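# Refit the band around corner guard and carton

## Task

Slip the band back on so it wraps around both the corner guard and the square carton; at the finish the guard must be seated in its proper spot and the carton must sit flat.

## Robot and tools

ROBOT. Two six-joint arms, left_arm and right_arm, face each other across a table. Each has a two-finger parallel gripper and a wrist camera (cam_left_wrist, cam_right_wrist, both 672x504). left_arm's base is at (+0.037, +0.461, +0.074) m, on the +y side; right_arm's is at (-0.014, -0.452, +0.118) m. Arm names do not match image sides.

FRAME. Everything uses the scene frame: origin at the table centre, +z up, table surface at z = +0.020 m. Positions are in metres, orientations are quaternions (wxyz), velocities in m/s and rad/s. A gripper's fingers point along its own +x and close along its y. end_effector_position is the point between the fingers, roughly 3-4 cm back from the tips; only the outer 1.5 cm of each pad is flat. Printed poses may be off by a few cm, more at long reach.

ROW FORMAT (used by execute_actions and move). One row is 14 numbers, each in [-1, 1], always for both arms: left_arm dx, dy, dz, rx, ry, rz, opening, then the same seven for right_arm. dx..rz are offsets, not poses: they count from that arm's Hand target as it stood when the action or move began, along scene axes. 1.0 = 0.6 m or 180 degrees. rx, ry, rz form one rotation vector, turning about the Hand target's position. A translation longer than 1.0 is scaled down along its direction. Repeating an offset in a new call moves the arm further. Opening is absolute: +1 is fully open (0.080 m), -1 closed; empty fingers meet near -0.78. Closing from fully open takes at least about 0.6 s. All-zero pose numbers re-request the current Hand target; to leave a gripper unchanged, resend its current opening (0 is a real command).

execute_actions(actions, cameras). actions is a list of actions; each action is up to 15 rows, one per 1/30 s step, and a shorter action holds its last row. Every row in an action is measured from that action's start pose. cameras: list of names, ["all"], [] or null; an empty actions list returns images and the current state.

move(target, speed, blend, opening_speed, grip_force, blocking, cameras). target is one row or a list of up to 15 rows; every row in the list is an offset from the same starting Hand targets. The grippers travel in straight lines that all finish together, capped at 10 s, and do not avoid obstacles or each other. speed: m/s, 0.002 to 4.3, default 0.25 (rotation up to twice that in rad/s); one value or one per target. blend: corner rounding in m for lists, default 0 (stop at each). opening_speed: change of opening per second, at least 0.2. grip_force: newtons per pad, 8 to 34, one value or one per arm; it persists. blocking=false returns early while the move runs. The result adds a move: line, e.g. done, off_target, moving, held, blocked or fault, plus limits such as paced or held. blocked means the gripper stopped far from its goal because something is in the way; it then holds where it is.

wait(seconds): 0 to 10, arms keep their last command. stop(): brakes a running move. zoom_image(camera, region): camera is cam_left_wrist or cam_right_wrist, region [x0, y0, x1, y1] in pixels from the top-left, at most 504 by 504, from the latest images. read_manual(section): only "licences". finished_scene(scene): the current scene number; irreversible, and the goal must hold with the robot released.

RESULTS. Hand target is the last commanded pose after clipping; grippers often stop short of it. Joint positions list joints base outward, last number the finger opening in m. grip_measured uses the opening scale (may be ~2 mm off; under a firm squeeze it reads below the part's width). grip_effort_n is motor effort, negative closing, not pad force. Joint torques and External joint torques estimate loads. Wrist depth gives a 7x7 grid of distances in mm per camera, rows separated by " / ", "-" for no value. Tool commands shows current commands. Camera calibration (K, distortion, T_world_to_cam) is given per camera and may be slightly off.

CONTROL QUIRKS. Each step, commanded orientation is clipped to within 32 degrees of the measured one. Friction and weight can leave the gripper low, short or tilted; small moves may go sideways or not happen. Check the pose after each move and correct tilt; send any remaining distance as a new offset. To stop pressing on something, command the target back behind the gripper. Avoid paths near an arm's own base (it may flip shoulder posture).

GRIPPING. Command about 0.08 below the grip_measured value at first contact for a full grip; less for a lighter hold. Parts under ~5 mm wide get weaker force.

AVOID. Nothing may fall off or be left off the table. Do not drop parts, release them while moving, slam into things, or push very hard. Keep the arms from touching each other and never close a gripper on the other arm's fingers. Avoid strain on camera cables. Contact torque at a joint's limit (waist 17.2, shoulder 21.3, elbow 21.3, wrist pitch 5.61, wrist yaw 5.59, wrist roll 5.24 N m; held weight counts) stops that arm for 10 s. Large one-step jumps can trigger an OVER-SPEED FAULT. Holding loads, stretching out or pushing at unreachable poses heats motors: MOTOR HOT appears at 50 °C and at 95 °C the arm is held or may go limp. Loose objects may occasionally be nudged by outside pushes. Faster moves hit harder and lag or stray more.

Each tool is called after ">>>" as name(argument=value, ...), one argument or row to a line, values as JSON.

## Session

>>> execute_actions(
  actions=[],
)

Scene clock: 0.00 s.
left_arm: end_effector_position=(+0.3396, +0.3386, +0.3570) grip_measured=+1.000 grip_effort_n=n/a end_effector_quat_wxyz=(+0.908, -0.100, -0.016, -0.407) | right_arm: end_effector_position=(+0.3085, -0.3738, +0.2300) grip_measured=+1.000 grip_effort_n=n/a end_effector_quat_wxyz=(+0.491, -0.475, +0.380, +0.624)
Joint positions: left_arm=[1.507 1.086 0.518 0.723 0.77 -0.278 0.08] | right_arm=[-1.467 1.827 1.454 -1.235 -0.261 -1.685 0.08]
Joint velocities: within noise
Joint torques (N m): no reading
External joint torques (N m): no reading
Heat: left arm: hottest elbow 37 °C (+0.0 °C/min); right arm: hottest wrist yaw 39 °C (+0.0 °C/min).
Wrist depth (mm): cam_left_wrist=[- - - - 1175 1663 - / 638 862 - - 1222 2485 - / - - - - 1703 3728 611 / 795 897 1169 1602 1848 2300 607 / 804 886 953 - - 101 644 / - 76 - 1817 2099 - - / - - 1451 1545 1626 - -] | cam_right_wrist=[282 277 276 273 270 263 1004 / 283 281 279 276 272 271 1037 / 287 285 279 279 276 1046 1051 / 289 288 284 280 277 1056 1046 / 271 271 282 283 280 1098 995 / - - 270 264 266 - 85 / - 66 295 291 1098 - 82]
Hand target: left_arm +0.3394, +0.3387, +0.3584; +0.908, -0.099, -0.018, -0.408 | right_arm +0.3085, -0.3737, +0.2303; +0.492, -0.475, +0.380, +0.624
Tool commands: left_gripper/opening=+1.0 right_gripper/opening=+1.0

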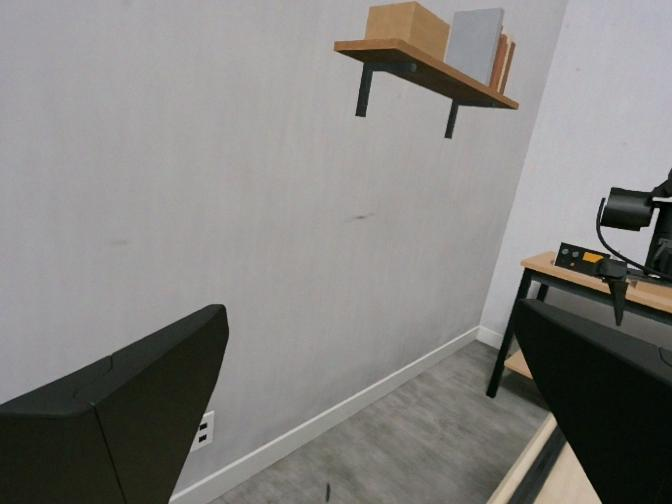

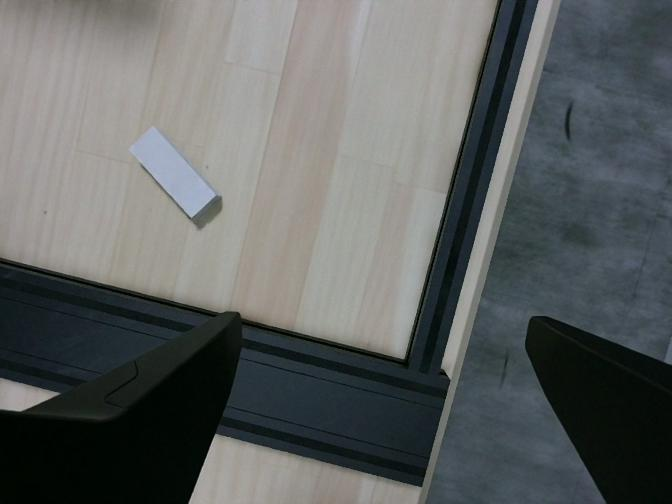

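>>> move(
  target=[-0.433,-0.232,0.037,0.345,0.077,-0.233,1,-0.431,0.256,0.25,0.1086,0.0104,-0.0719,1],
  cameras=["all"],
)

Scene clock: 3.93 s.
left_arm: end_effector_position=(+0.0794, +0.2011, +0.3778) grip_measured=+1.000 grip_effort_n=-0.2 end_effector_quat_wxyz=(+0.626, +0.328, +0.327, -0.627) | right_arm: end_effector_position=(+0.0498, -0.2211, +0.3735) grip_measured=+1.000 grip_effort_n=1.2 end_effector_quat_wxyz=(+0.620, -0.332, +0.337, +0.626)
Joint positions: left_arm=[0.236 1.212 1.527 -1.293 0.138 0.202 0.08] | right_arm=[-0.431 1.082 1.262 -1.21 -0.235 -0.351 0.08]
Joint torques (N m): left_arm=[-0.26 -2.46 6.76 1.07 -0.03 -0.18] | right_arm=[0.23 -3.61 6.92 1.41 -0.03 0.1]
External joint torques (N m): left_arm=[-0.27 0.59 1.05 -0.14 -0.11 -0.18] | right_arm=[0.23 -1.1 0.86 0.26 0.12 0.1]
Heat: left arm: hottest elbow 38 °C (+0.0 °C/min); right arm: hottest wrist yaw 39 °C (+0.0 °C/min).
Wrist depth (mm): cam_left_wrist=[1523 516 516 502 334 331 331 / 1451 496 494 484 387 390 470 / 1432 476 474 469 467 458 485 / 1343 455 452 451 445 453 - / 1311 447 432 428 431 101 79 / - 76 417 417 413 - - / - 87 400 402 397 397 -] | cam_right_wrist=[517 515 515 510 503 500 511 / 488 326 479 484 481 478 481 / 476 312 310 308 452 456 451 / 441 300 301 300 438 438 440 / 433 436 429 427 423 423 420 / - - 408 413 408 98 85 / - 66 397 393 396 392 82]
Hand target: left_arm +0.0794, +0.1995, +0.3807; +0.628, +0.327, +0.326, -0.627 | right_arm +0.0498, -0.2201, +0.3803; +0.625, -0.329, +0.327, +0.628
Off the commanded pose: left_arm 0.003 m, 0 deg | right_arm 0.007 m, 1 deg.
move: done
camera_calibration:
cam_left_wrist: T_world_to_cam=[[-0.998564, 0.0135006, -0.0518353, 0.103956], [0.0263188, 0.966508, -0.255282, -0.0689758], [0.0466528, -0.25628, -0.965476, 0.485453], [0, 0, 0, 1]] pos_world=[0.0829744, 0.189674, 0.456474]
cam_right_wrist: T_world_to_cam=[[0.999828, 0.00996039, -0.0156323, -0.0288633], [0.00585974, -0.96995, -0.243236, -0.0912854], [-0.0175853, 0.243102, -0.969841, 0.493812], [0, 0, 0, 1]] pos_world=[0.0380771, -0.208302, 0.456264]

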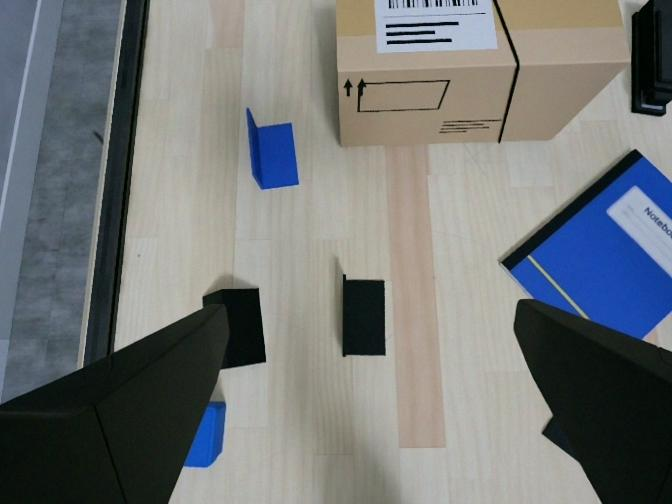

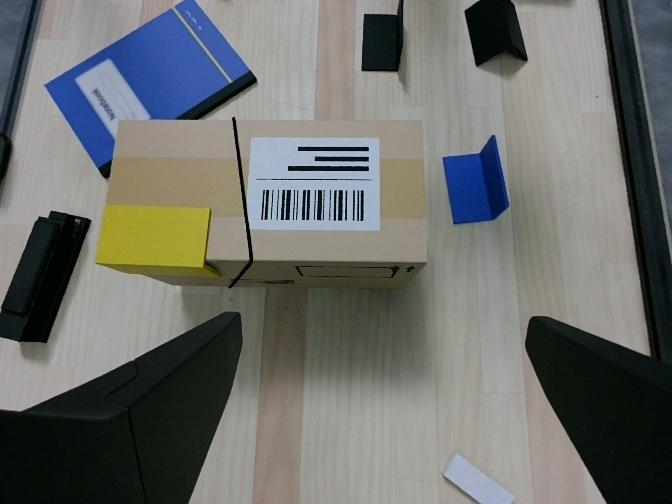

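>>> zoom_image(
  camera="cam_right_wrist",
  region=[80, 100, 280, 300],
)

>>> zoom_image(
  camera="cam_left_wrist",
  region=[320, 0, 672, 200],
)

>>> zoom_image(
  camera="cam_right_wrist",
  region=[220, 100, 450, 300],
)

Scaled by 2.520 from the camera's 672x504 image, which has a finer 960x720 frame.

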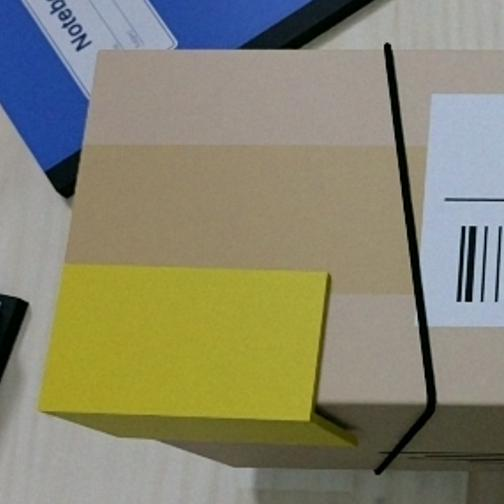

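Scaled by 1.432 from the camera's 672x504 image, which has a finer 960x720 frame.

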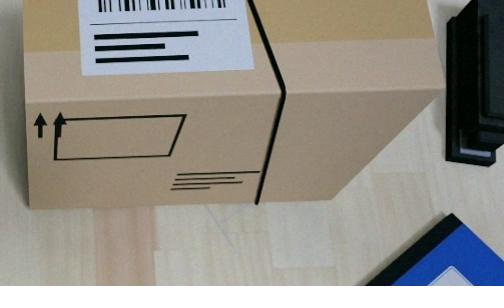

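Scaled by 2.191 from the camera's 672x504 image, which has a finer 960x720 frame.

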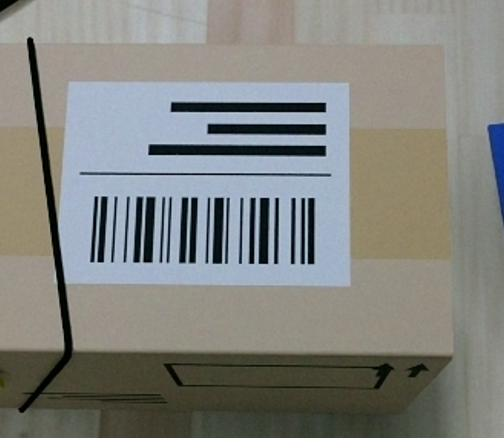

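>>> move(
  target=[0.268,-0.1325,-0.351,-0.1765,0.1004,-0.3176,1,0.284,-0.133,-0.35,0.179,0.098,0.305,1],
  cameras=["all"],
)

Scene clock: 8.20 s.
left_arm: end_effector_position=(+0.2380, +0.1209, +0.1722) grip_measured=+1.000 grip_effort_n=-0.2 end_effector_quat_wxyz=(+0.297, +0.190, +0.047, -0.935) | right_arm: end_effector_position=(+0.2188, -0.2994, +0.1724) grip_measured=+1.000 grip_effort_n=1.2 end_effector_quat_wxyz=(+0.334, -0.244, +0.059, +0.908)
Joint positions: left_arm=[0.875 2.341 1.78 -1.564 1.103 2.203 0.08] | right_arm=[-1.392 2.217 1.382 -1.57 -0.768 -2.644 0.08]
Joint torques (N m): left_arm=[0 -7.93 5.34 -0.82 0.58 0.22] | right_arm=[-0.06 -6.65 4.05 -1.35 -0.19 -0.1]
External joint torques (N m): left_arm=[0 1.94 0.75 -0.35 0.08 0.22] | right_arm=[-0.1 1.56 0.49 -0.39 0.12 -0.11]
Heat: left arm: hottest elbow 39 °C (+14.6 °C/min); right arm: hottest wrist yaw 39 °C (+0.0 °C/min).
Wrist depth (mm): cam_left_wrist=[488 498 269 288 354 1676 - / 490 522 283 293 461 542 459 / 422 414 337 332 395 373 370 / 336 333 327 323 319 315 311 / 286 285 255 270 266 101 261 / - 76 232 232 229 216 - / - 87 202 202 200 194 -] | cam_right_wrist=[1655 - 350 265 234 273 593 / 438 446 414 298 255 445 504 / 357 359 365 344 300 388 396 / 299 301 307 312 315 314 328 / 257 269 266 268 270 277 279 / - - 226 234 237 228 85 / - 66 203 208 210 211 82]
Hand target: left_arm +0.2403, +0.1200, +0.1700; -0.263, -0.167, -0.046, +0.949 | right_arm +0.2202, -0.2999, +0.1703; +0.280, -0.166, +0.050, +0.944
Off the commanded pose: left_arm 0.003 m, 5 deg | right_arm 0.003 m, 12 deg.
joint sent to its limit (left arm) — joint 4 (wrist pitch), lower limit. The joint targets are off in orientation, not in position.
joint sent to its limit (right arm) — joint 4 (wrist pitch), lower limit. The joint targets are off in orientation, not in position.
move: off_target (left_arm, right_arm)
camera_calibration:
cam_left_wrist: T_world_to_cam=[[-0.587074, 0.806131, -0.0741465, 0.0627003], [0.577871, 0.353168, -0.735756, -0.0224583], [-0.56693, -0.47479, -0.673175, 0.381116], [0, 0, 0, 1]] pos_world=[0.265853, 0.138337, 0.244683]
cam_right_wrist: T_world_to_cam=[[0.630389, 0.774371, 0.0544047, 0.0973136], [0.602641, -0.444004, -0.663087, -0.117906], [-0.489319, 0.450789, -0.746563, 0.44767], [0, 0, 0, 1]] pos_world=[0.228763, -0.329512, 0.250738]

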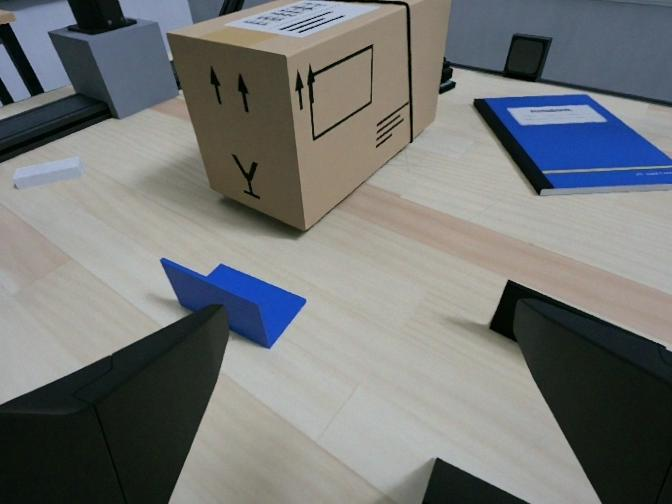

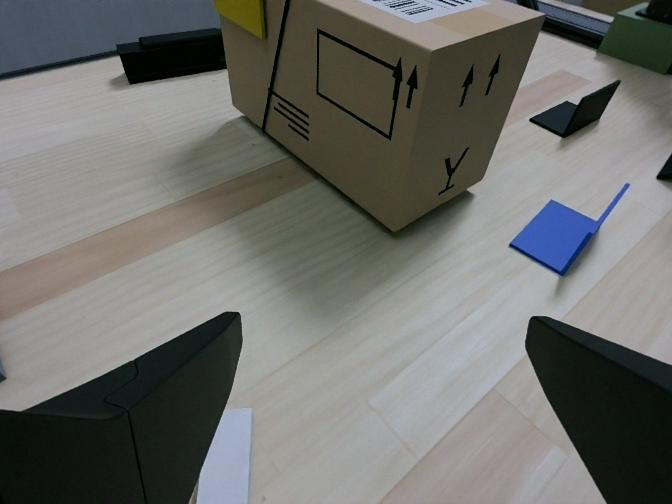

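>>> zoom_image(
  camera="cam_left_wrist",
  region=[160, 0, 470, 240],
)

>>> zoom_image(
  camera="cam_right_wrist",
  region=[200, 0, 550, 250],
)

>>> zoom_image(
  camera="cam_right_wrist",
  region=[200, 0, 350, 150],
)

Scaled by 1.626 from the camera's 672x504 image, which has a finer 960x720 frame.

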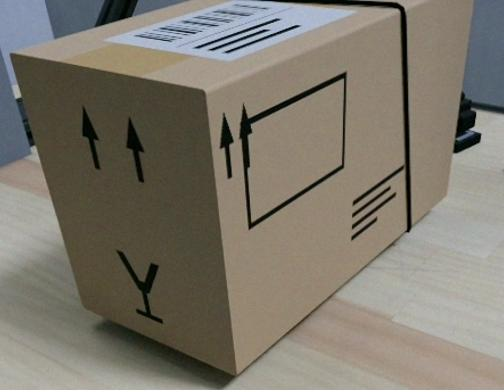

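Scaled by 1.440 from the camera's 672x504 image, which has a finer 960x720 frame.

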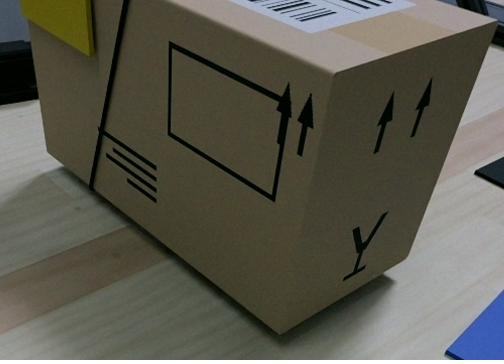

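Scaled by 3.360 from the camera's 672x504 image, which has a finer 960x720 frame.

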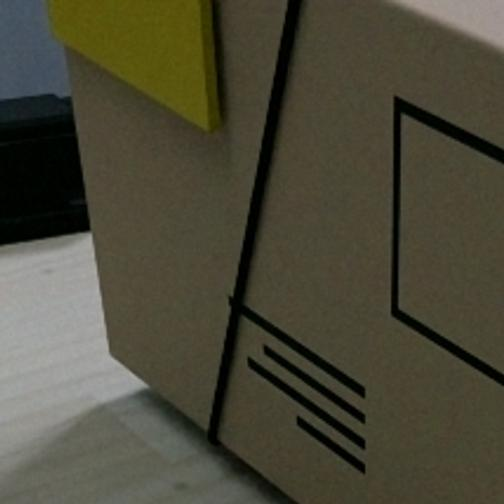

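>>> move(
  target=[-0.1505,-0.0333,0.2667,0.0182,-0.0215,0.1003,1,-0.417,0.1748,0.1095,-0.1778,-0.097,-0.306,0.0],
  cameras=["all"],
)

Scene clock: 14.17 s.
left_arm: end_effector_position=(+0.1523, +0.0985, +0.3296) grip_measured=+1.000 grip_effort_n=-0.2 end_effector_quat_wxyz=(+0.405, +0.197, +0.089, -0.888) | right_arm: end_effector_position=(-0.0294, -0.1981, +0.2317) grip_measured=+0.002 grip_effort_n=-12.3 end_effector_quat_wxyz=(+0.625, -0.330, +0.328, +0.627)
Joint positions: left_arm=[0.663 1.7 1.527 -1.017 1.098 1.149 0.08] | right_arm=[0.077 1.015 0.64 -0.595 0.051 0.074 0.035]
Joint torques (N m): left_arm=[-0.26 -7.74 4.52 0.92 0.55 -0.17] | right_arm=[0.22 -2.29 7.45 1.09 0.16 0.13]
External joint torques (N m): left_arm=[-0.22 -0.65 -1.6 0.14 -0.01 -0.18] | right_arm=[0.21 0.22 0.86 -0.16 0.14 0.13]
Heat: left arm: hottest elbow 39 °C (+8.5 °C/min); right arm: hottest wrist yaw 39 °C (+0.0 °C/min).
Wrist depth (mm): cam_left_wrist=[1311 484 341 388 - - - / 1848 620 577 748 2162 2300 - / 1716 663 620 390 391 609 - / 525 529 348 322 396 541 530 / 467 466 425 349 440 101 78 / - 76 395 390 388 - - / - 87 339 344 344 335 -] | cam_right_wrist=[338 172 171 171 170 172 169 / 329 164 163 164 164 162 161 / - 152 152 155 155 154 155 / 297 302 185 173 170 169 166 / 288 287 291 286 288 285 285 / 281 281 - 275 271 - 275 / - - - 266 264 77 -]
Hand target: left_arm +0.1500, +0.1001, +0.3300; -0.405, -0.197, -0.090, +0.888 | right_arm -0.0300, -0.1950, +0.2360; +0.627, -0.327, +0.326, +0.627
Off the commanded pose: left_arm 0.003 m, 0 deg | right_arm 0.005 m, 0 deg.
move: done
camera_calibration:
cam_left_wrist: T_world_to_cam=[[-0.764986, 0.642041, -0.0507847, 0.0777317], [0.481543, 0.517825, -0.707088, 0.139751], [-0.427682, -0.565368, -0.705299, 0.426249], [0, 0, 0, 1]] pos_world=[0.174466, 0.118714, 0.403397]
cam_right_wrist: T_world_to_cam=[[0.99995, 0.00866693, -0.00499621, 0.0451728], [0.00706232, -0.965301, -0.261043, -0.0979362], [-0.00708529, 0.260995, -0.965314, 0.352137], [0, 0, 0, 1]] pos_world=[-0.0419839, -0.186835, 0.314583]

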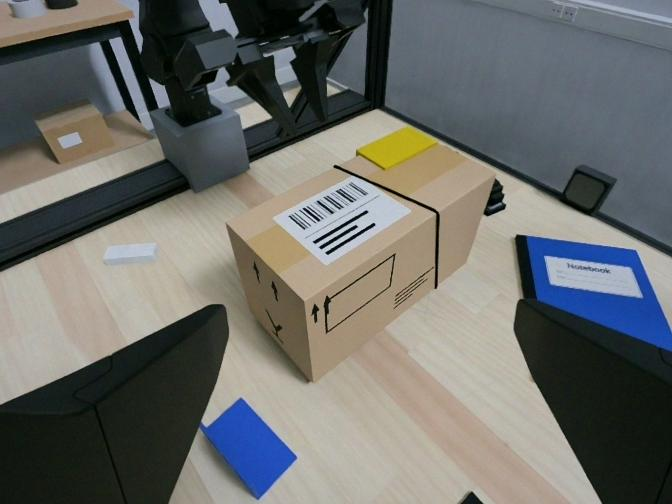

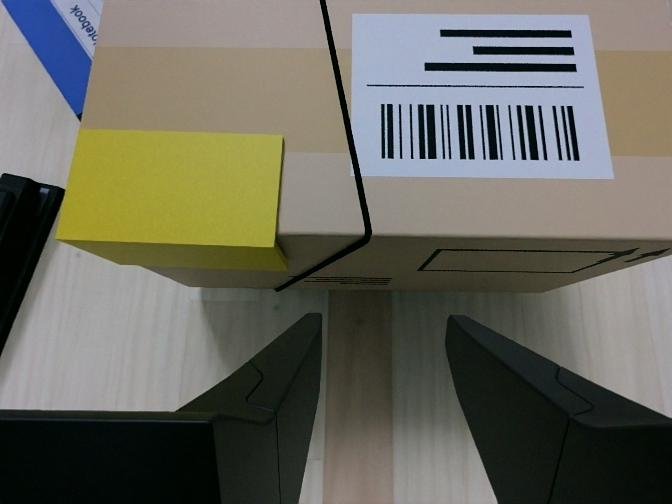

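>>> move(
  target=[0,0,0,0,0,0,1,-0.0017,0.0578,-0.0518,0,0,0,0.0],
  cameras=["all"],
  speed=0.15,
)

>>> zoom_image(
  camera="cam_left_wrist",
  region=[220, 80, 520, 300],
)

>>> zoom_image(
  camera="cam_right_wrist",
  region=[240, 150, 540, 370],
)

Scene clock: 15.70 s.
left_arm: end_effector_position=(+0.1524, +0.0985, +0.3296) grip_measured=+1.000 grip_effort_n=-0.7 end_effector_quat_wxyz=(+0.405, +0.197, +0.089, -0.888) | right_arm: end_effector_position=(-0.0315, -0.1599, +0.2081) grip_measured=+0.002 grip_effort_n=-12.3 end_effector_quat_wxyz=(+0.628, -0.325, +0.323, +0.629)
Joint positions: left_arm=[0.663 1.7 1.527 -1.016 1.098 1.149 0.08] | right_arm=[0.072 1.214 0.64 -0.381 0.051 0.07 0.035]
Joint torques (N m): left_arm=[-0.28 -7.69 4.52 0.91 0.55 -0.16] | right_arm=[-0.27 -3.21 5.21 1.52 -0.06 -0.04]
External joint torques (N m): left_arm=[-0.27 -0.64 -1.6 0.12 0 -0.16] | right_arm=[-0.29 0.43 -1.1 0.28 -0.08 -0.04]
Heat: left arm: hottest elbow 39 °C (+7.6 °C/min); right arm: hottest wrist yaw 39 °C (+0.0 °C/min).
Wrist depth (mm): cam_left_wrist=[1404 505 347 314 1716 1163 1319 / 1663 594 339 392 - - - / 684 726 621 374 390 621 1491 / 526 531 350 322 398 547 541 / 467 467 427 349 439 101 79 / - 76 390 390 390 - - / - 87 339 346 345 336 -] | cam_right_wrist=[147 145 144 144 144 143 143 / 138 137 138 135 136 136 136 / - 131 130 131 129 129 129 / 122 121 122 122 124 124 123 / - 118 118 119 119 119 119 / 256 257 - 251 247 - 252 / - - - 242 242 77 -]
Hand target: left_arm +0.1500, +0.1001, +0.3300; -0.405, -0.197, -0.090, +0.888 | right_arm -0.0310, -0.1604, +0.2049; +0.627, -0.327, +0.326, +0.627
Off the commanded pose: left_arm 0.003 m, 0 deg | right_arm 0.003 m, 0 deg.
move: done
camera_calibration:
cam_left_wrist: T_world_to_cam=[[-0.765114, 0.641888, -0.0507877, 0.0779147], [0.481437, 0.517913, -0.707096, 0.139766], [-0.427573, -0.565461, -0.705291, 0.426223], [0, 0, 0, 1]] pos_world=[0.174567, 0.118613, 0.403397]
cam_right_wrist: T_world_to_cam=[[0.999968, 0.00708107, -0.00377727, 0.0463388], [0.00576337, -0.961131, -0.276033, -0.0635435], [-0.00558506, 0.276003, -0.961141, 0.320932], [0, 0, 0, 1]] pos_world=[-0.0441786, -0.14998, 0.291096]

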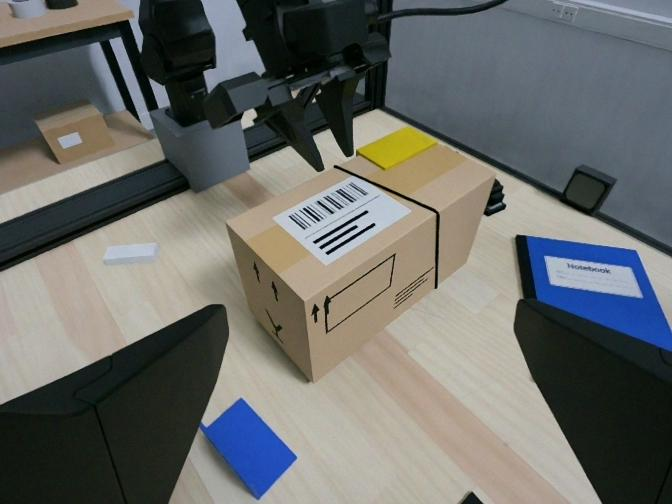

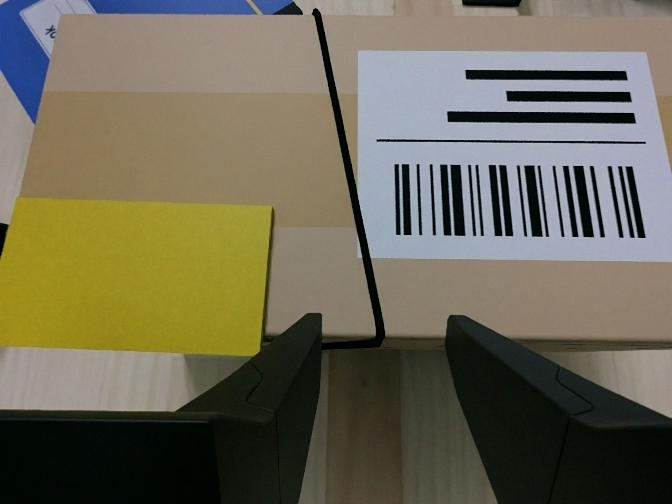

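Scaled by 1.680 from the camera's 672x504 image, which has a finer 960x720 frame.

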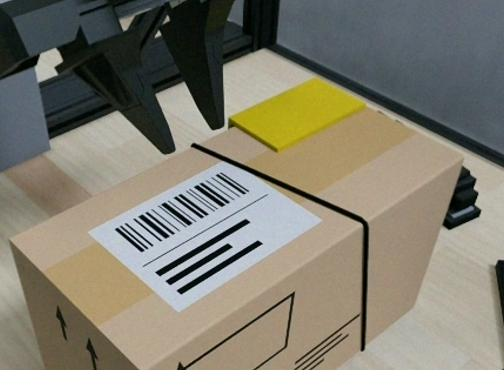

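Scaled by 1.680 from the camera's 672x504 image, which has a finer 960x720 frame.

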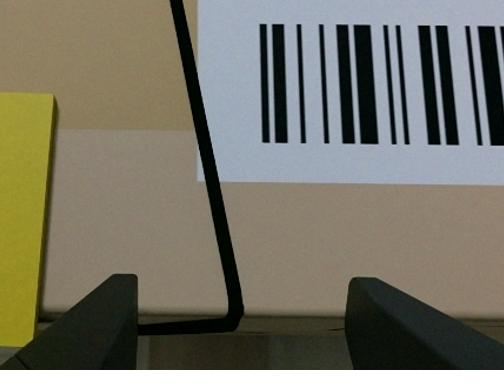

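>>> move(
  target=[0,0,0,0,0,0,1,0,-0.0015,-0.0165,0,0,0,0.0],
  cameras=["cam_right_wrist"],
  speed=0.04,
)

>>> zoom_image(
  camera="cam_right_wrist",
  region=[240, 250, 540, 450],
)

Scene clock: 16.80 s.
left_arm: end_effector_position=(+0.1524, +0.0985, +0.3296) grip_measured=+1.000 grip_effort_n=-0.2 end_effector_quat_wxyz=(+0.405, +0.197, +0.089, -0.888) | right_arm: end_effector_position=(-0.0317, -0.1583, +0.2034) grip_measured=+0.002 grip_effort_n=-12.3 end_effector_quat_wxyz=(+0.630, -0.321, +0.320, +0.631)
Joint positions: left_arm=[0.663 1.7 1.527 -1.016 1.098 1.149 0.08] | right_arm=[0.072 1.221 0.619 -0.339 0.051 0.069 0.035]
Joint torques (N m): left_arm=[-0.25 -7.71 4.51 0.91 0.55 -0.16] | right_arm=[-0.25 -2.65 4.02 1.82 -0.06 -0.02]
External joint torques (N m): left_arm=[-0.24 -0.59 -1.62 0.13 -0.01 -0.16] | right_arm=[-0.26 1.05 -2.3 0.55 -0.08 -0.03]
Heat: left arm: hottest elbow 40 °C (+10.7 °C/min); right arm: hottest wrist yaw 39 °C (+0.0 °C/min).
Wrist depth (mm): cam_left_wrist=[1432 499 348 319 1914 1703 1287 / - 1638 346 390 - - - / 651 709 627 385 388 629 - / 512 529 348 322 398 541 537 / 468 465 427 348 440 102 79 / - 76 392 393 389 - - / - 87 347 347 344 336 -] | cam_right_wrist=[145 143 142 142 142 141 141 / 137 135 136 134 134 133 133 / - 128 128 126 127 126 126 / 120 117 119 120 122 122 121 / - - 115 115 116 116 114 / 252 254 - 248 243 - 250 / - - - 237 237 77 -]
Hand target: left_arm +0.1500, +0.1001, +0.3300; -0.405, -0.197, -0.090, +0.888 | right_arm -0.0310, -0.1613, +0.1950; +0.627, -0.327, +0.326, +0.627
Off the commanded pose: left_arm 0.003 m, 0 deg | right_arm 0.009 m, 1 deg.
move: off_target (right_arm)
camera_calibration:
cam_right_wrist: T_world_to_cam=[[0.999962, 0.00738617, -0.00454964, 0.0466875], [0.00576218, -0.957576, -0.288123, -0.0602908], [-0.00648475, 0.288086, -0.957583, 0.317116], [0, 0, 0, 1]] pos_world=[-0.0442819, -0.149435, 0.286506]
Images, in order (width x height): cam_right_wrist 672x504.

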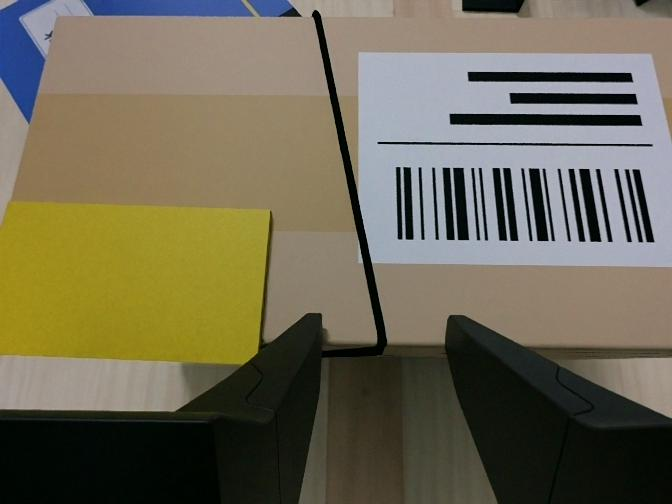

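Scaled by 1.680 from the camera's 672x504 image, which has a finer 960x720 frame.

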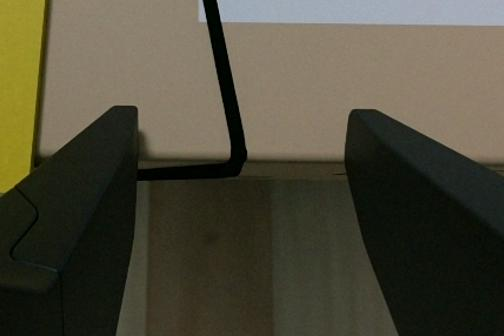

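>>> move(
  target=[0,0,0,0,0,0,1,0,-0.004,-0.0075,0,0,0,0.0],
  cameras=["cam_right_wrist"],
  speed=0.04,
)

>>> zoom_image(
  camera="cam_right_wrist",
  region=[240, 250, 540, 450],
)

Scene clock: 17.83 s.
left_arm: end_effector_position=(+0.1524, +0.0985, +0.3296) grip_measured=+1.000 grip_effort_n=-0.2 end_effector_quat_wxyz=(+0.405, +0.197, +0.089, -0.888) | right_arm: end_effector_position=(-0.0316, -0.1589, +0.2021) grip_measured=+0.002 grip_effort_n=-12.3 end_effector_quat_wxyz=(+0.631, -0.317, +0.317, +0.633)
Joint positions: left_arm=[0.663 1.7 1.527 -1.016 1.098 1.149 0.08] | right_arm=[0.072 1.216 0.604 -0.321 0.051 0.069 0.035]
Joint torques (N m): left_arm=[-0.29 -7.7 4.5 0.91 0.55 -0.16] | right_arm=[-0.17 -2.33 3.44 1.81 -0.05 0]
External joint torques (N m): left_arm=[-0.29 -0.66 -1.56 0.15 0 -0.16] | right_arm=[-0.18 1.35 -2.97 0.5 -0.07 0]
Heat: left arm: hottest elbow 40 °C (+10.1 °C/min); right arm: hottest wrist yaw 39 °C (+0.0 °C/min).
Wrist depth (mm): cam_left_wrist=[1404 493 351 316 - 1772 1243 / - 2040 344 396 2021 1833 - / 655 625 623 386 390 613 - / 525 530 348 321 399 550 537 / 466 466 426 349 439 101 78 / - 76 393 392 390 - - / - 87 338 344 344 335 -] | cam_right_wrist=[146 144 144 143 143 142 142 / 138 136 137 134 135 134 134 / - 128 128 126 127 127 126 / - 119 119 120 122 122 121 / - - 114 115 117 116 116 / 251 255 - 249 243 - 248 / - - - 237 236 77 -]
Hand target: left_arm +0.1500, +0.1001, +0.3300; -0.405, -0.197, -0.090, +0.888 | right_arm -0.0310, -0.1637, +0.1906; +0.627, -0.327, +0.326, +0.627
Off the commanded pose: left_arm 0.003 m, 0 deg | right_arm 0.013 m, 2 deg.
move: off_target (right_arm)
camera_calibration:
cam_right_wrist: T_world_to_cam=[[0.999958, 0.00747593, -0.0053024, 0.0467233], [0.00556214, -0.95479, -0.29723, -0.0589334], [-0.00728474, 0.297188, -0.954791, 0.31691], [0, 0, 0, 1]] pos_world=[-0.0440849, -0.1508, 0.285314]
Images, in order (width x height): cam_right_wrist 672x504.

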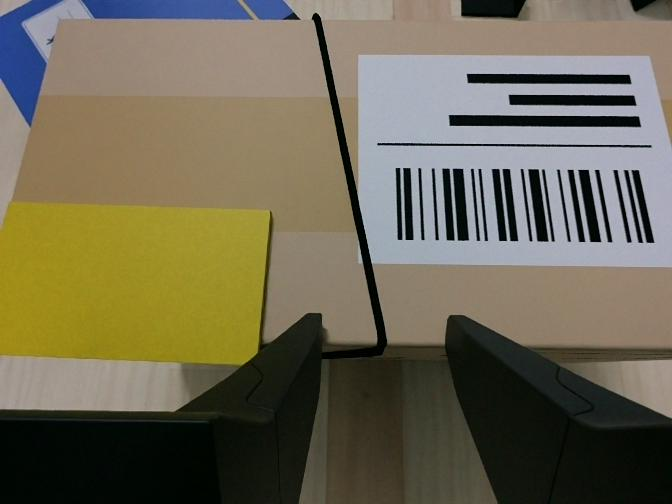

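Scaled by 1.680 from the camera's 672x504 image, which has a finer 960x720 frame.

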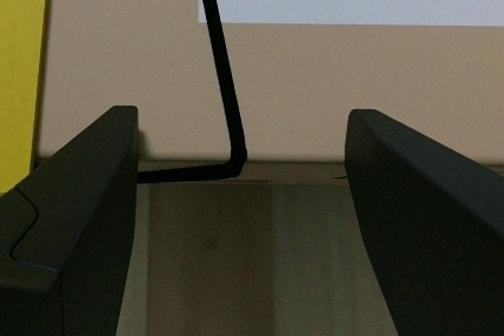

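>>> move(
  target=[0,0,0,0,0,0,1,0,0.001,0.003,0,0,0,-1],
  cameras=["cam_right_wrist"],
  speed=0.04,
  opening_speed=1.0,
)

>>> zoom_image(
  camera="cam_right_wrist",
  region=[240, 250, 540, 450],
)

Scene clock: 19.20 s.
left_arm: end_effector_position=(+0.1524, +0.0985, +0.3296) grip_measured=+1.000 grip_effort_n=-0.2 end_effector_quat_wxyz=(+0.405, +0.197, +0.089, -0.888) | right_arm: end_effector_position=(-0.0309, -0.1576, +0.2031) grip_measured=-0.765 grip_effort_n=-70.0 end_effector_quat_wxyz=(+0.633, -0.314, +0.315, +0.633)
Joint positions: left_arm=[0.663 1.7 1.527 -1.016 1.098 1.149 0.08] | right_arm=[0.069 1.215 0.604 -0.313 0.051 0.069 0.001]
Joint torques (N m): left_arm=[-0.28 -7.7 4.49 0.92 0.55 -0.16] | right_arm=[0.03 -2.31 4.17 0.79 -0.02 -0.02]
External joint torques (N m): left_arm=[-0.28 -0.67 -1.6 0.14 0 -0.16] | right_arm=[0.01 1.37 -2.17 -0.5 -0.04 -0.02]
Heat: left arm: hottest elbow 40 °C (+9.4 °C/min); right arm: hottest wrist yaw 39 °C (+0.0 °C/min).
Wrist depth (mm): cam_left_wrist=[1481 497 348 315 - 1802 1327 / 1833 1848 349 385 2252 - 1523 / 686 645 621 390 390 614 - / 511 533 349 322 400 534 537 / 466 468 425 348 441 101 78 / - 76 392 390 390 - - / - 87 339 344 344 335 -] | cam_right_wrist=[326 146 146 145 145 144 144 / 140 138 139 135 137 136 135 / - 130 129 129 129 128 127 / - 120 120 121 122 123 122 / - 113 116 116 116 115 115 / 252 251 - - 79 251 246 / - - - - - - -]
Hand target: left_arm +0.1500, +0.1001, +0.3300; -0.405, -0.197, -0.090, +0.888 | right_arm -0.0309, -0.1631, +0.1923; +0.627, -0.327, +0.326, +0.627
Off the commanded pose: left_arm 0.003 m, 0 deg | right_arm 0.012 m, 2 deg.
move: off_target (right_arm)
camera_calibration:
cam_right_wrist: T_world_to_cam=[[0.999969, 0.00469122, -0.0062514, 0.0457792], [0.00256251, -0.952408, -0.304815, -0.0555148], [-0.00738384, 0.30479, -0.952391, 0.318206], [0, 0, 0, 1]] pos_world=[-0.0432859, -0.150073, 0.286421]
Images, in order (width x height): cam_right_wrist 672x504.

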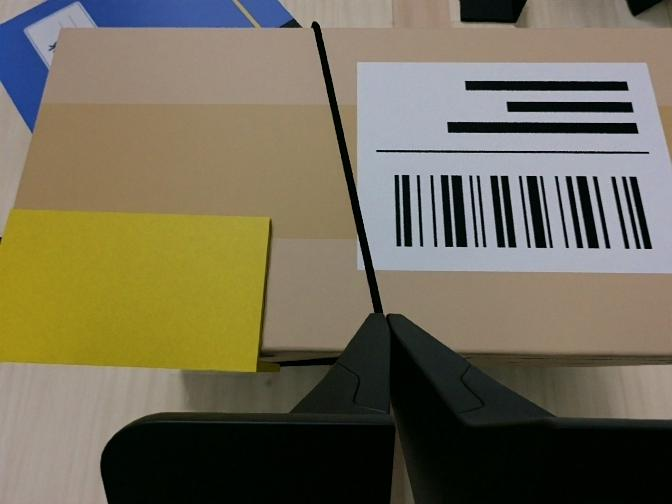

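Scaled by 1.680 from the camera's 672x504 image, which has a finer 960x720 frame.

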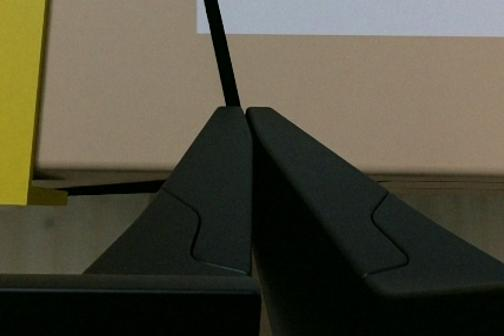

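>>> move(
  target=[0,0,0,0,0,0,1,0,-0.0208,0.048,0,0,0,-1],
  cameras=["all"],
  speed=0.06,
)

>>> zoom_image(
  camera="cam_right_wrist",
  region=[240, 150, 540, 450],
)

>>> zoom_image(
  camera="cam_left_wrist",
  region=[270, 60, 520, 260],
)

Scene clock: 20.43 s.
left_arm: end_effector_position=(+0.1524, +0.0985, +0.3296) grip_measured=+1.000 grip_effort_n=-0.7 end_effector_quat_wxyz=(+0.405, +0.197, +0.089, -0.888) | right_arm: end_effector_position=(-0.0309, -0.1781, +0.2127) grip_measured=-0.766 grip_effort_n=-70.9 end_effector_quat_wxyz=(+0.623, -0.335, +0.332, +0.624)
Joint positions: left_arm=[0.663 1.7 1.527 -1.016 1.098 1.149 0.08] | right_arm=[0.075 1.142 0.633 -0.476 0.05 0.07 0.001]
Joint torques (N m): left_arm=[-0.27 -7.72 4.54 0.92 0.55 -0.16] | right_arm=[0 -5.15 7.24 0.74 0.08 0.11]
External joint torques (N m): left_arm=[-0.31 -0.7 -1.54 0.15 0 -0.16] | right_arm=[0 -1.86 0.71 -0.51 0.06 0.11]
Heat: left arm: hottest elbow 40 °C (+8.8 °C/min); right arm: hottest wrist yaw 39 °C (+0.0 °C/min).
Wrist depth (mm): cam_left_wrist=[1377 502 352 324 - - 1343 / 1948 592 373 400 - - 1432 / 665 704 621 376 391 642 1369 / 509 533 348 321 398 542 534 / 467 464 423 347 438 101 78 / - 76 390 392 391 - - / - 87 342 346 344 335 -] | cam_right_wrist=[- 146 145 145 144 143 144 / 139 139 139 138 140 138 137 / 130 - 131 134 133 132 131 / 125 - 126 127 127 128 126 / 269 266 263 177 228 261 263 / 259 260 260 - 79 257 258 / - - - - - - -]
Hand target: left_arm +0.1500, +0.1001, +0.3300; -0.405, -0.197, -0.090, +0.888 | right_arm -0.0309, -0.1755, +0.2212; +0.627, -0.327, +0.326, +0.627
Off the commanded pose: left_arm 0.003 m, 0 deg | right_arm 0.009 m, 1 deg.
move: off_target (right_arm)
camera_calibration:
cam_left_wrist: T_world_to_cam=[[-0.765114, 0.641888, -0.0507877, 0.0779147], [0.481437, 0.517913, -0.707096, 0.139766], [-0.427573, -0.565461, -0.705291, 0.426223], [0, 0, 0, 1]] pos_world=[0.174567, 0.118613, 0.403397]
cam_right_wrist: T_world_to_cam=[[0.999947, 0.0101088, -0.00215965, 0.0459845], [0.00926398, -0.969067, -0.246625, -0.0873366], [-0.00458593, 0.246592, -0.969108, 0.326809], [0, 0, 0, 1]] pos_world=[-0.0436742, -0.165688, 0.295274]

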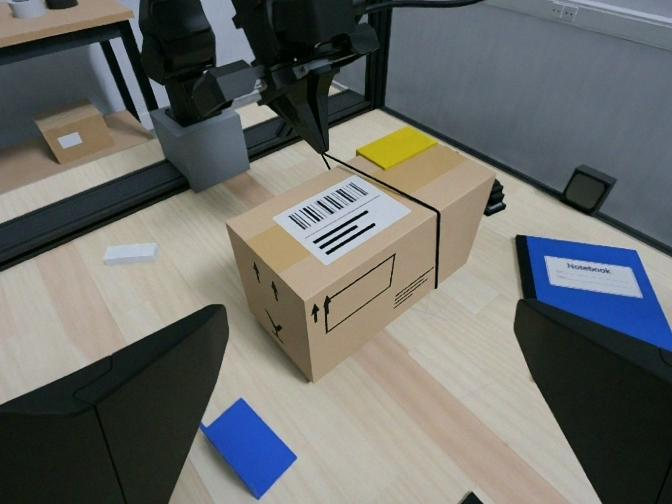

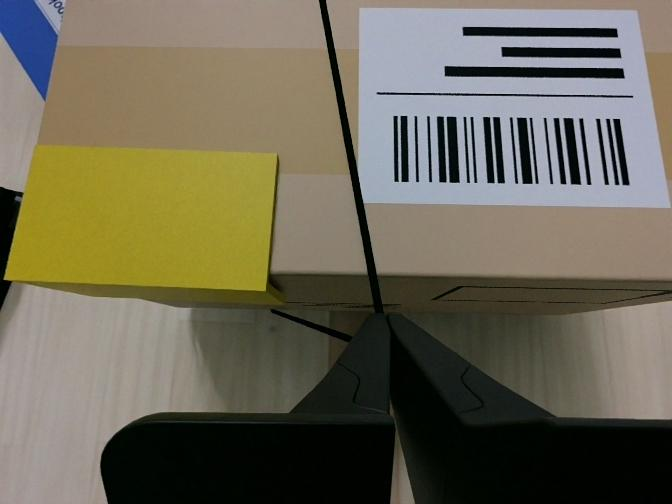

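Scaled by 1.680 from the camera's 672x504 image, which has a finer 960x720 frame.

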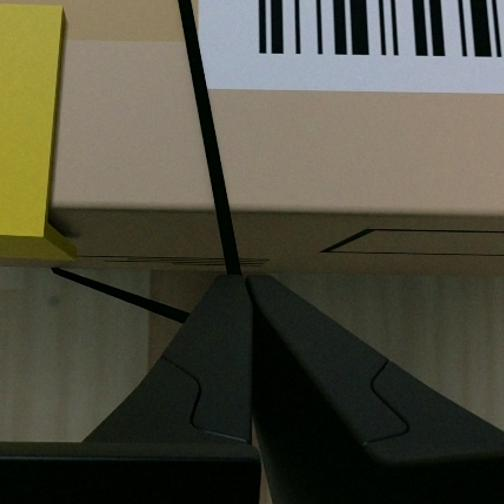

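Scaled by 2.016 from the camera's 672x504 image, which has a finer 960x720 frame.

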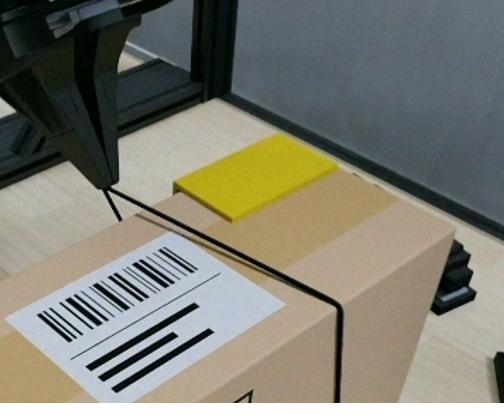

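>>> move(
  target=[
    [0,0,0,0,0,0,1,0,-0.005,0.02,0,0,0,-1],
    [0,0,0,0,0,0,1,-0.12,-0.005,0.02,0,0,0,-1],
  ],
  cameras=["all"],
  speed=0.08,
)

>>> zoom_image(
  camera="cam_right_wrist",
  region=[240, 150, 540, 450],
)

>>> zoom_image(
  camera="cam_left_wrist",
  region=[270, 60, 520, 310],
)

Scene clock: 22.97 s.
left_arm: end_effector_position=(+0.1524, +0.0985, +0.3296) grip_measured=+1.000 grip_effort_n=-0.2 end_effector_quat_wxyz=(+0.405, +0.197, +0.089, -0.888) | right_arm: end_effector_position=(-0.0996, -0.1813, +0.2277) grip_measured=-0.766 grip_effort_n=-70.9 end_effector_quat_wxyz=(+0.627, -0.331, +0.328, +0.624)
Joint positions: left_arm=[0.663 1.7 1.527 -1.016 1.098 1.149 0.08] | right_arm=[0.423 1.197 0.727 -0.549 0.249 0.369 0.001]
Joint torques (N m): left_arm=[-0.31 -7.72 4.54 0.92 0.55 -0.16] | right_arm=[0.53 -3.65 7.6 0.84 0.16 0.11]
External joint torques (N m): left_arm=[-0.31 -0.63 -1.57 0.14 -0.01 -0.16] | right_arm=[0.57 -0.02 1.16 -0.34 0.01 0.11]
Heat: left arm: hottest elbow 40 °C (+7.8 °C/min); right arm: hottest wrist yaw 39 °C (+0.0 °C/min).
Wrist depth (mm): cam_left_wrist=[1423 493 485 382 440 1360 1413 / 1758 560 828 738 2059 - - / 661 640 621 390 390 645 1534 / 511 530 349 323 399 556 560 / 468 463 427 349 441 101 79 / - 76 392 392 390 - - / - 87 338 345 344 336 -] | cam_right_wrist=[331 324 166 163 163 163 163 / 319 317 313 156 155 156 156 / 306 306 304 145 150 149 149 / 253 290 - - 139 142 144 / 245 279 281 265 259 276 277 / 267 272 273 - 79 273 273 / - - - - - - -]
Hand target: left_arm +0.1500, +0.1001, +0.3300; -0.405, -0.197, -0.090, +0.888 | right_arm -0.1029, -0.1785, +0.2331; +0.627, -0.327, +0.326, +0.627
Off the commanded pose: left_arm 0.003 m, 0 deg | right_arm 0.007 m, 1 deg.
move: done
camera_calibration:
cam_left_wrist: T_world_to_cam=[[-0.765114, 0.641888, -0.0507877, 0.0779147], [0.481437, 0.517913, -0.707096, 0.139766], [-0.427573, -0.565461, -0.705291, 0.426223], [0, 0, 0, 1]] pos_world=[0.174567, 0.118613, 0.403397]
cam_right_wrist: T_world_to_cam=[[0.999994, 0.00314292, 0.00127146, 0.112796], [0.00336477, -0.966007, -0.258493, -0.0834628], [0.000415812, 0.258496, -0.966012, 0.343787], [0, 0, 0, 1]] pos_world=[-0.112657, -0.169848, 0.310385]

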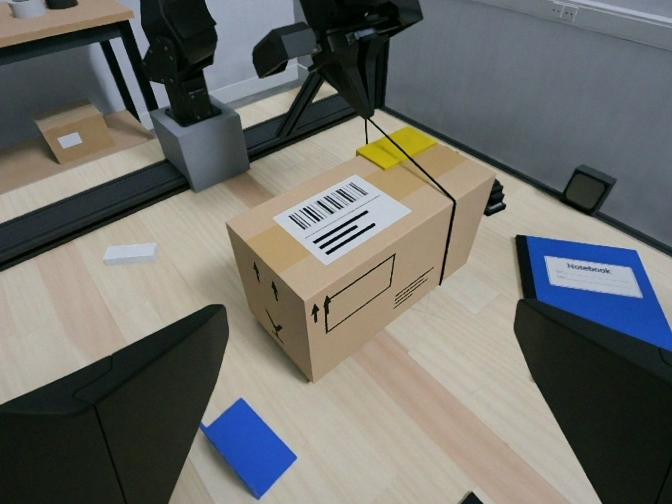

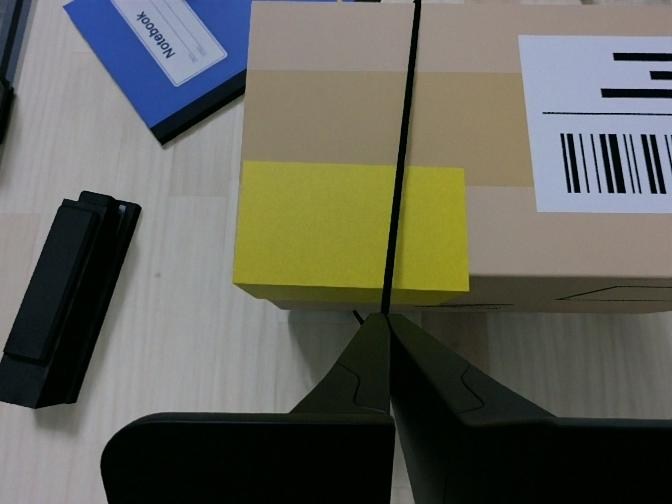

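Scaled by 1.680 from the camera's 672x504 image, which has a finer 960x720 frame.

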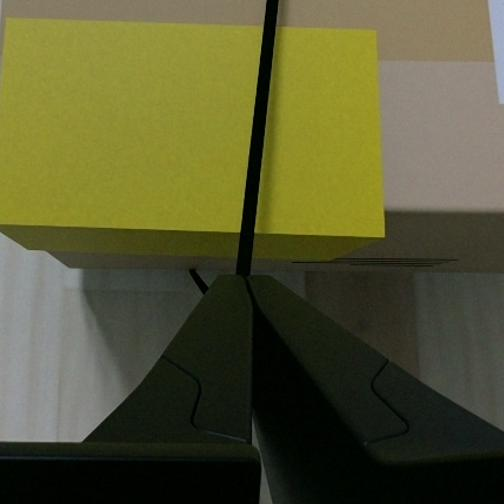

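Scaled by 2.016 from the camera's 672x504 image, which has a finer 960x720 frame.

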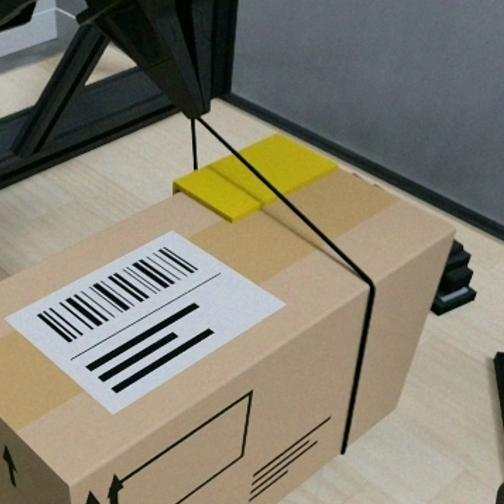

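>>> move(
  target=[0,0,0,0,0,0,1,0,0.0255,-0.04,0,0,0,-1],
  cameras=["all"],
  speed=0.06,
)

>>> zoom_image(
  camera="cam_right_wrist",
  region=[240, 150, 540, 450],
)

>>> zoom_image(
  camera="cam_left_wrist",
  region=[270, 60, 520, 310],
)

Scene clock: 24.70 s.
left_arm: end_effector_position=(+0.1524, +0.0985, +0.3296) grip_measured=+1.000 grip_effort_n=-0.2 end_effector_quat_wxyz=(+0.405, +0.197, +0.089, -0.888) | right_arm: end_effector_position=(-0.1030, -0.1615, +0.2136) grip_measured=-0.766 grip_effort_n=-70.9 end_effector_quat_wxyz=(+0.630, -0.323, +0.323, +0.628)
Joint positions: left_arm=[0.663 1.7 1.527 -1.016 1.098 1.149 0.08] | right_arm=[0.401 1.286 0.715 -0.42 0.24 0.348 0.001]
Joint torques (N m): left_arm=[-0.3 -7.73 4.53 0.91 0.55 -0.15] | right_arm=[-0.09 -4.02 4.69 1.46 -0.07 -0.04]
External joint torques (N m): left_arm=[-0.29 -0.58 -1.61 0.14 -0.01 -0.15] | right_arm=[-0.07 0.12 -1.58 0.28 -0.2 -0.04]
Heat: left arm: hottest elbow 40 °C (+7.3 °C/min); right arm: hottest wrist yaw 39 °C (+0.0 °C/min).
Wrist depth (mm): cam_left_wrist=[1360 491 557 372 1802 - 1311 / 1802 2040 616 425 2229 1864 1545 / 645 655 623 392 392 609 - / 529 535 348 323 401 531 506 / 469 465 426 349 438 110 450 / - 76 391 392 390 - - / - 87 344 343 345 335 -] | cam_right_wrist=[323 316 309 149 149 149 149 / 311 303 143 142 142 141 141 / 294 295 138 136 135 135 133 / 242 277 126 126 122 128 128 / 233 268 122 - 121 125 125 / 238 257 260 - 79 257 259 / - - - - - - -]
Hand target: left_arm +0.1500, +0.1001, +0.3300; -0.405, -0.197, -0.090, +0.888 | right_arm -0.1029, -0.1632, +0.2091; +0.627, -0.327, +0.326, +0.627
Off the commanded pose: left_arm 0.003 m, 0 deg | right_arm 0.005 m, 1 deg.
move: done
camera_calibration:
cam_left_wrist: T_world_to_cam=[[-0.765114, 0.641888, -0.0507877, 0.0779147], [0.481437, 0.517913, -0.707096, 0.139766], [-0.427573, -0.565461, -0.705291, 0.426223], [0, 0, 0, 1]] pos_world=[0.174567, 0.118613, 0.403397]
cam_right_wrist: T_world_to_cam=[[0.999986, 0.00273043, -0.00449955, 0.117225], [0.00136345, -0.960114, -0.279605, -0.0626276], [-0.00508352, 0.279595, -0.960105, 0.326613], [0, 0, 0, 1]] pos_world=[-0.115478, -0.151769, 0.296599]

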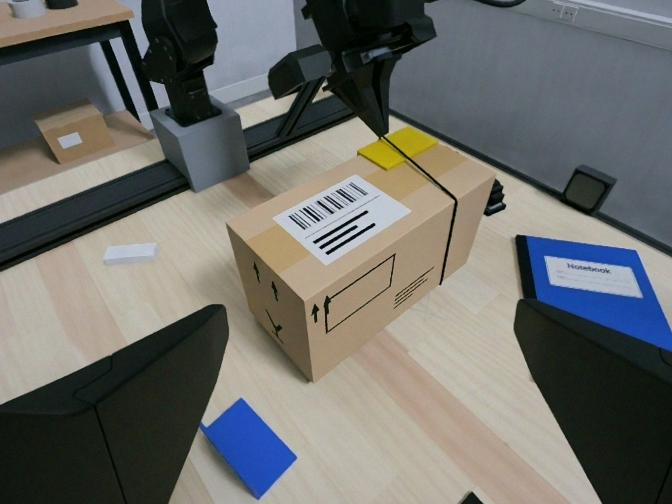

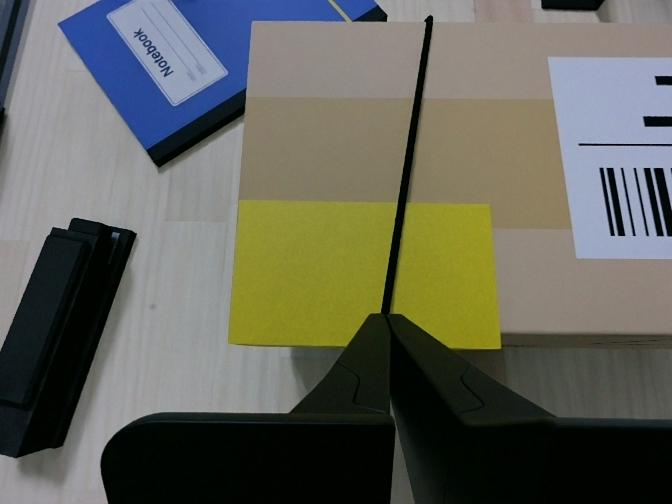

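Scaled by 1.680 from the camera's 672x504 image, which has a finer 960x720 frame.

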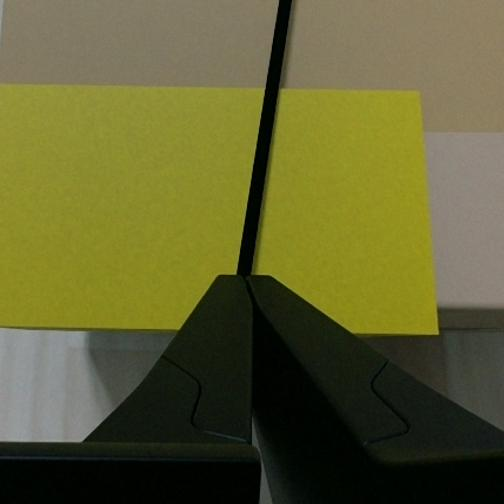

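Scaled by 2.016 from the camera's 672x504 image, which has a finer 960x720 frame.

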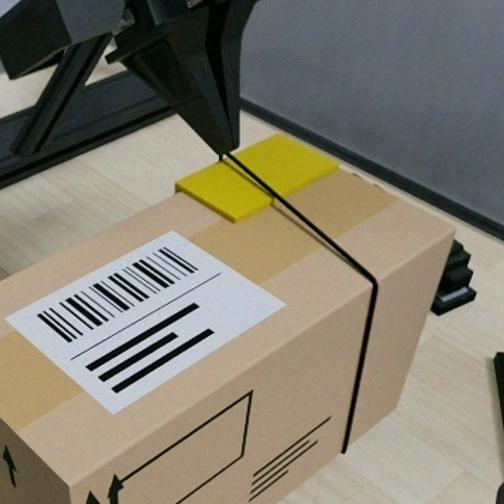

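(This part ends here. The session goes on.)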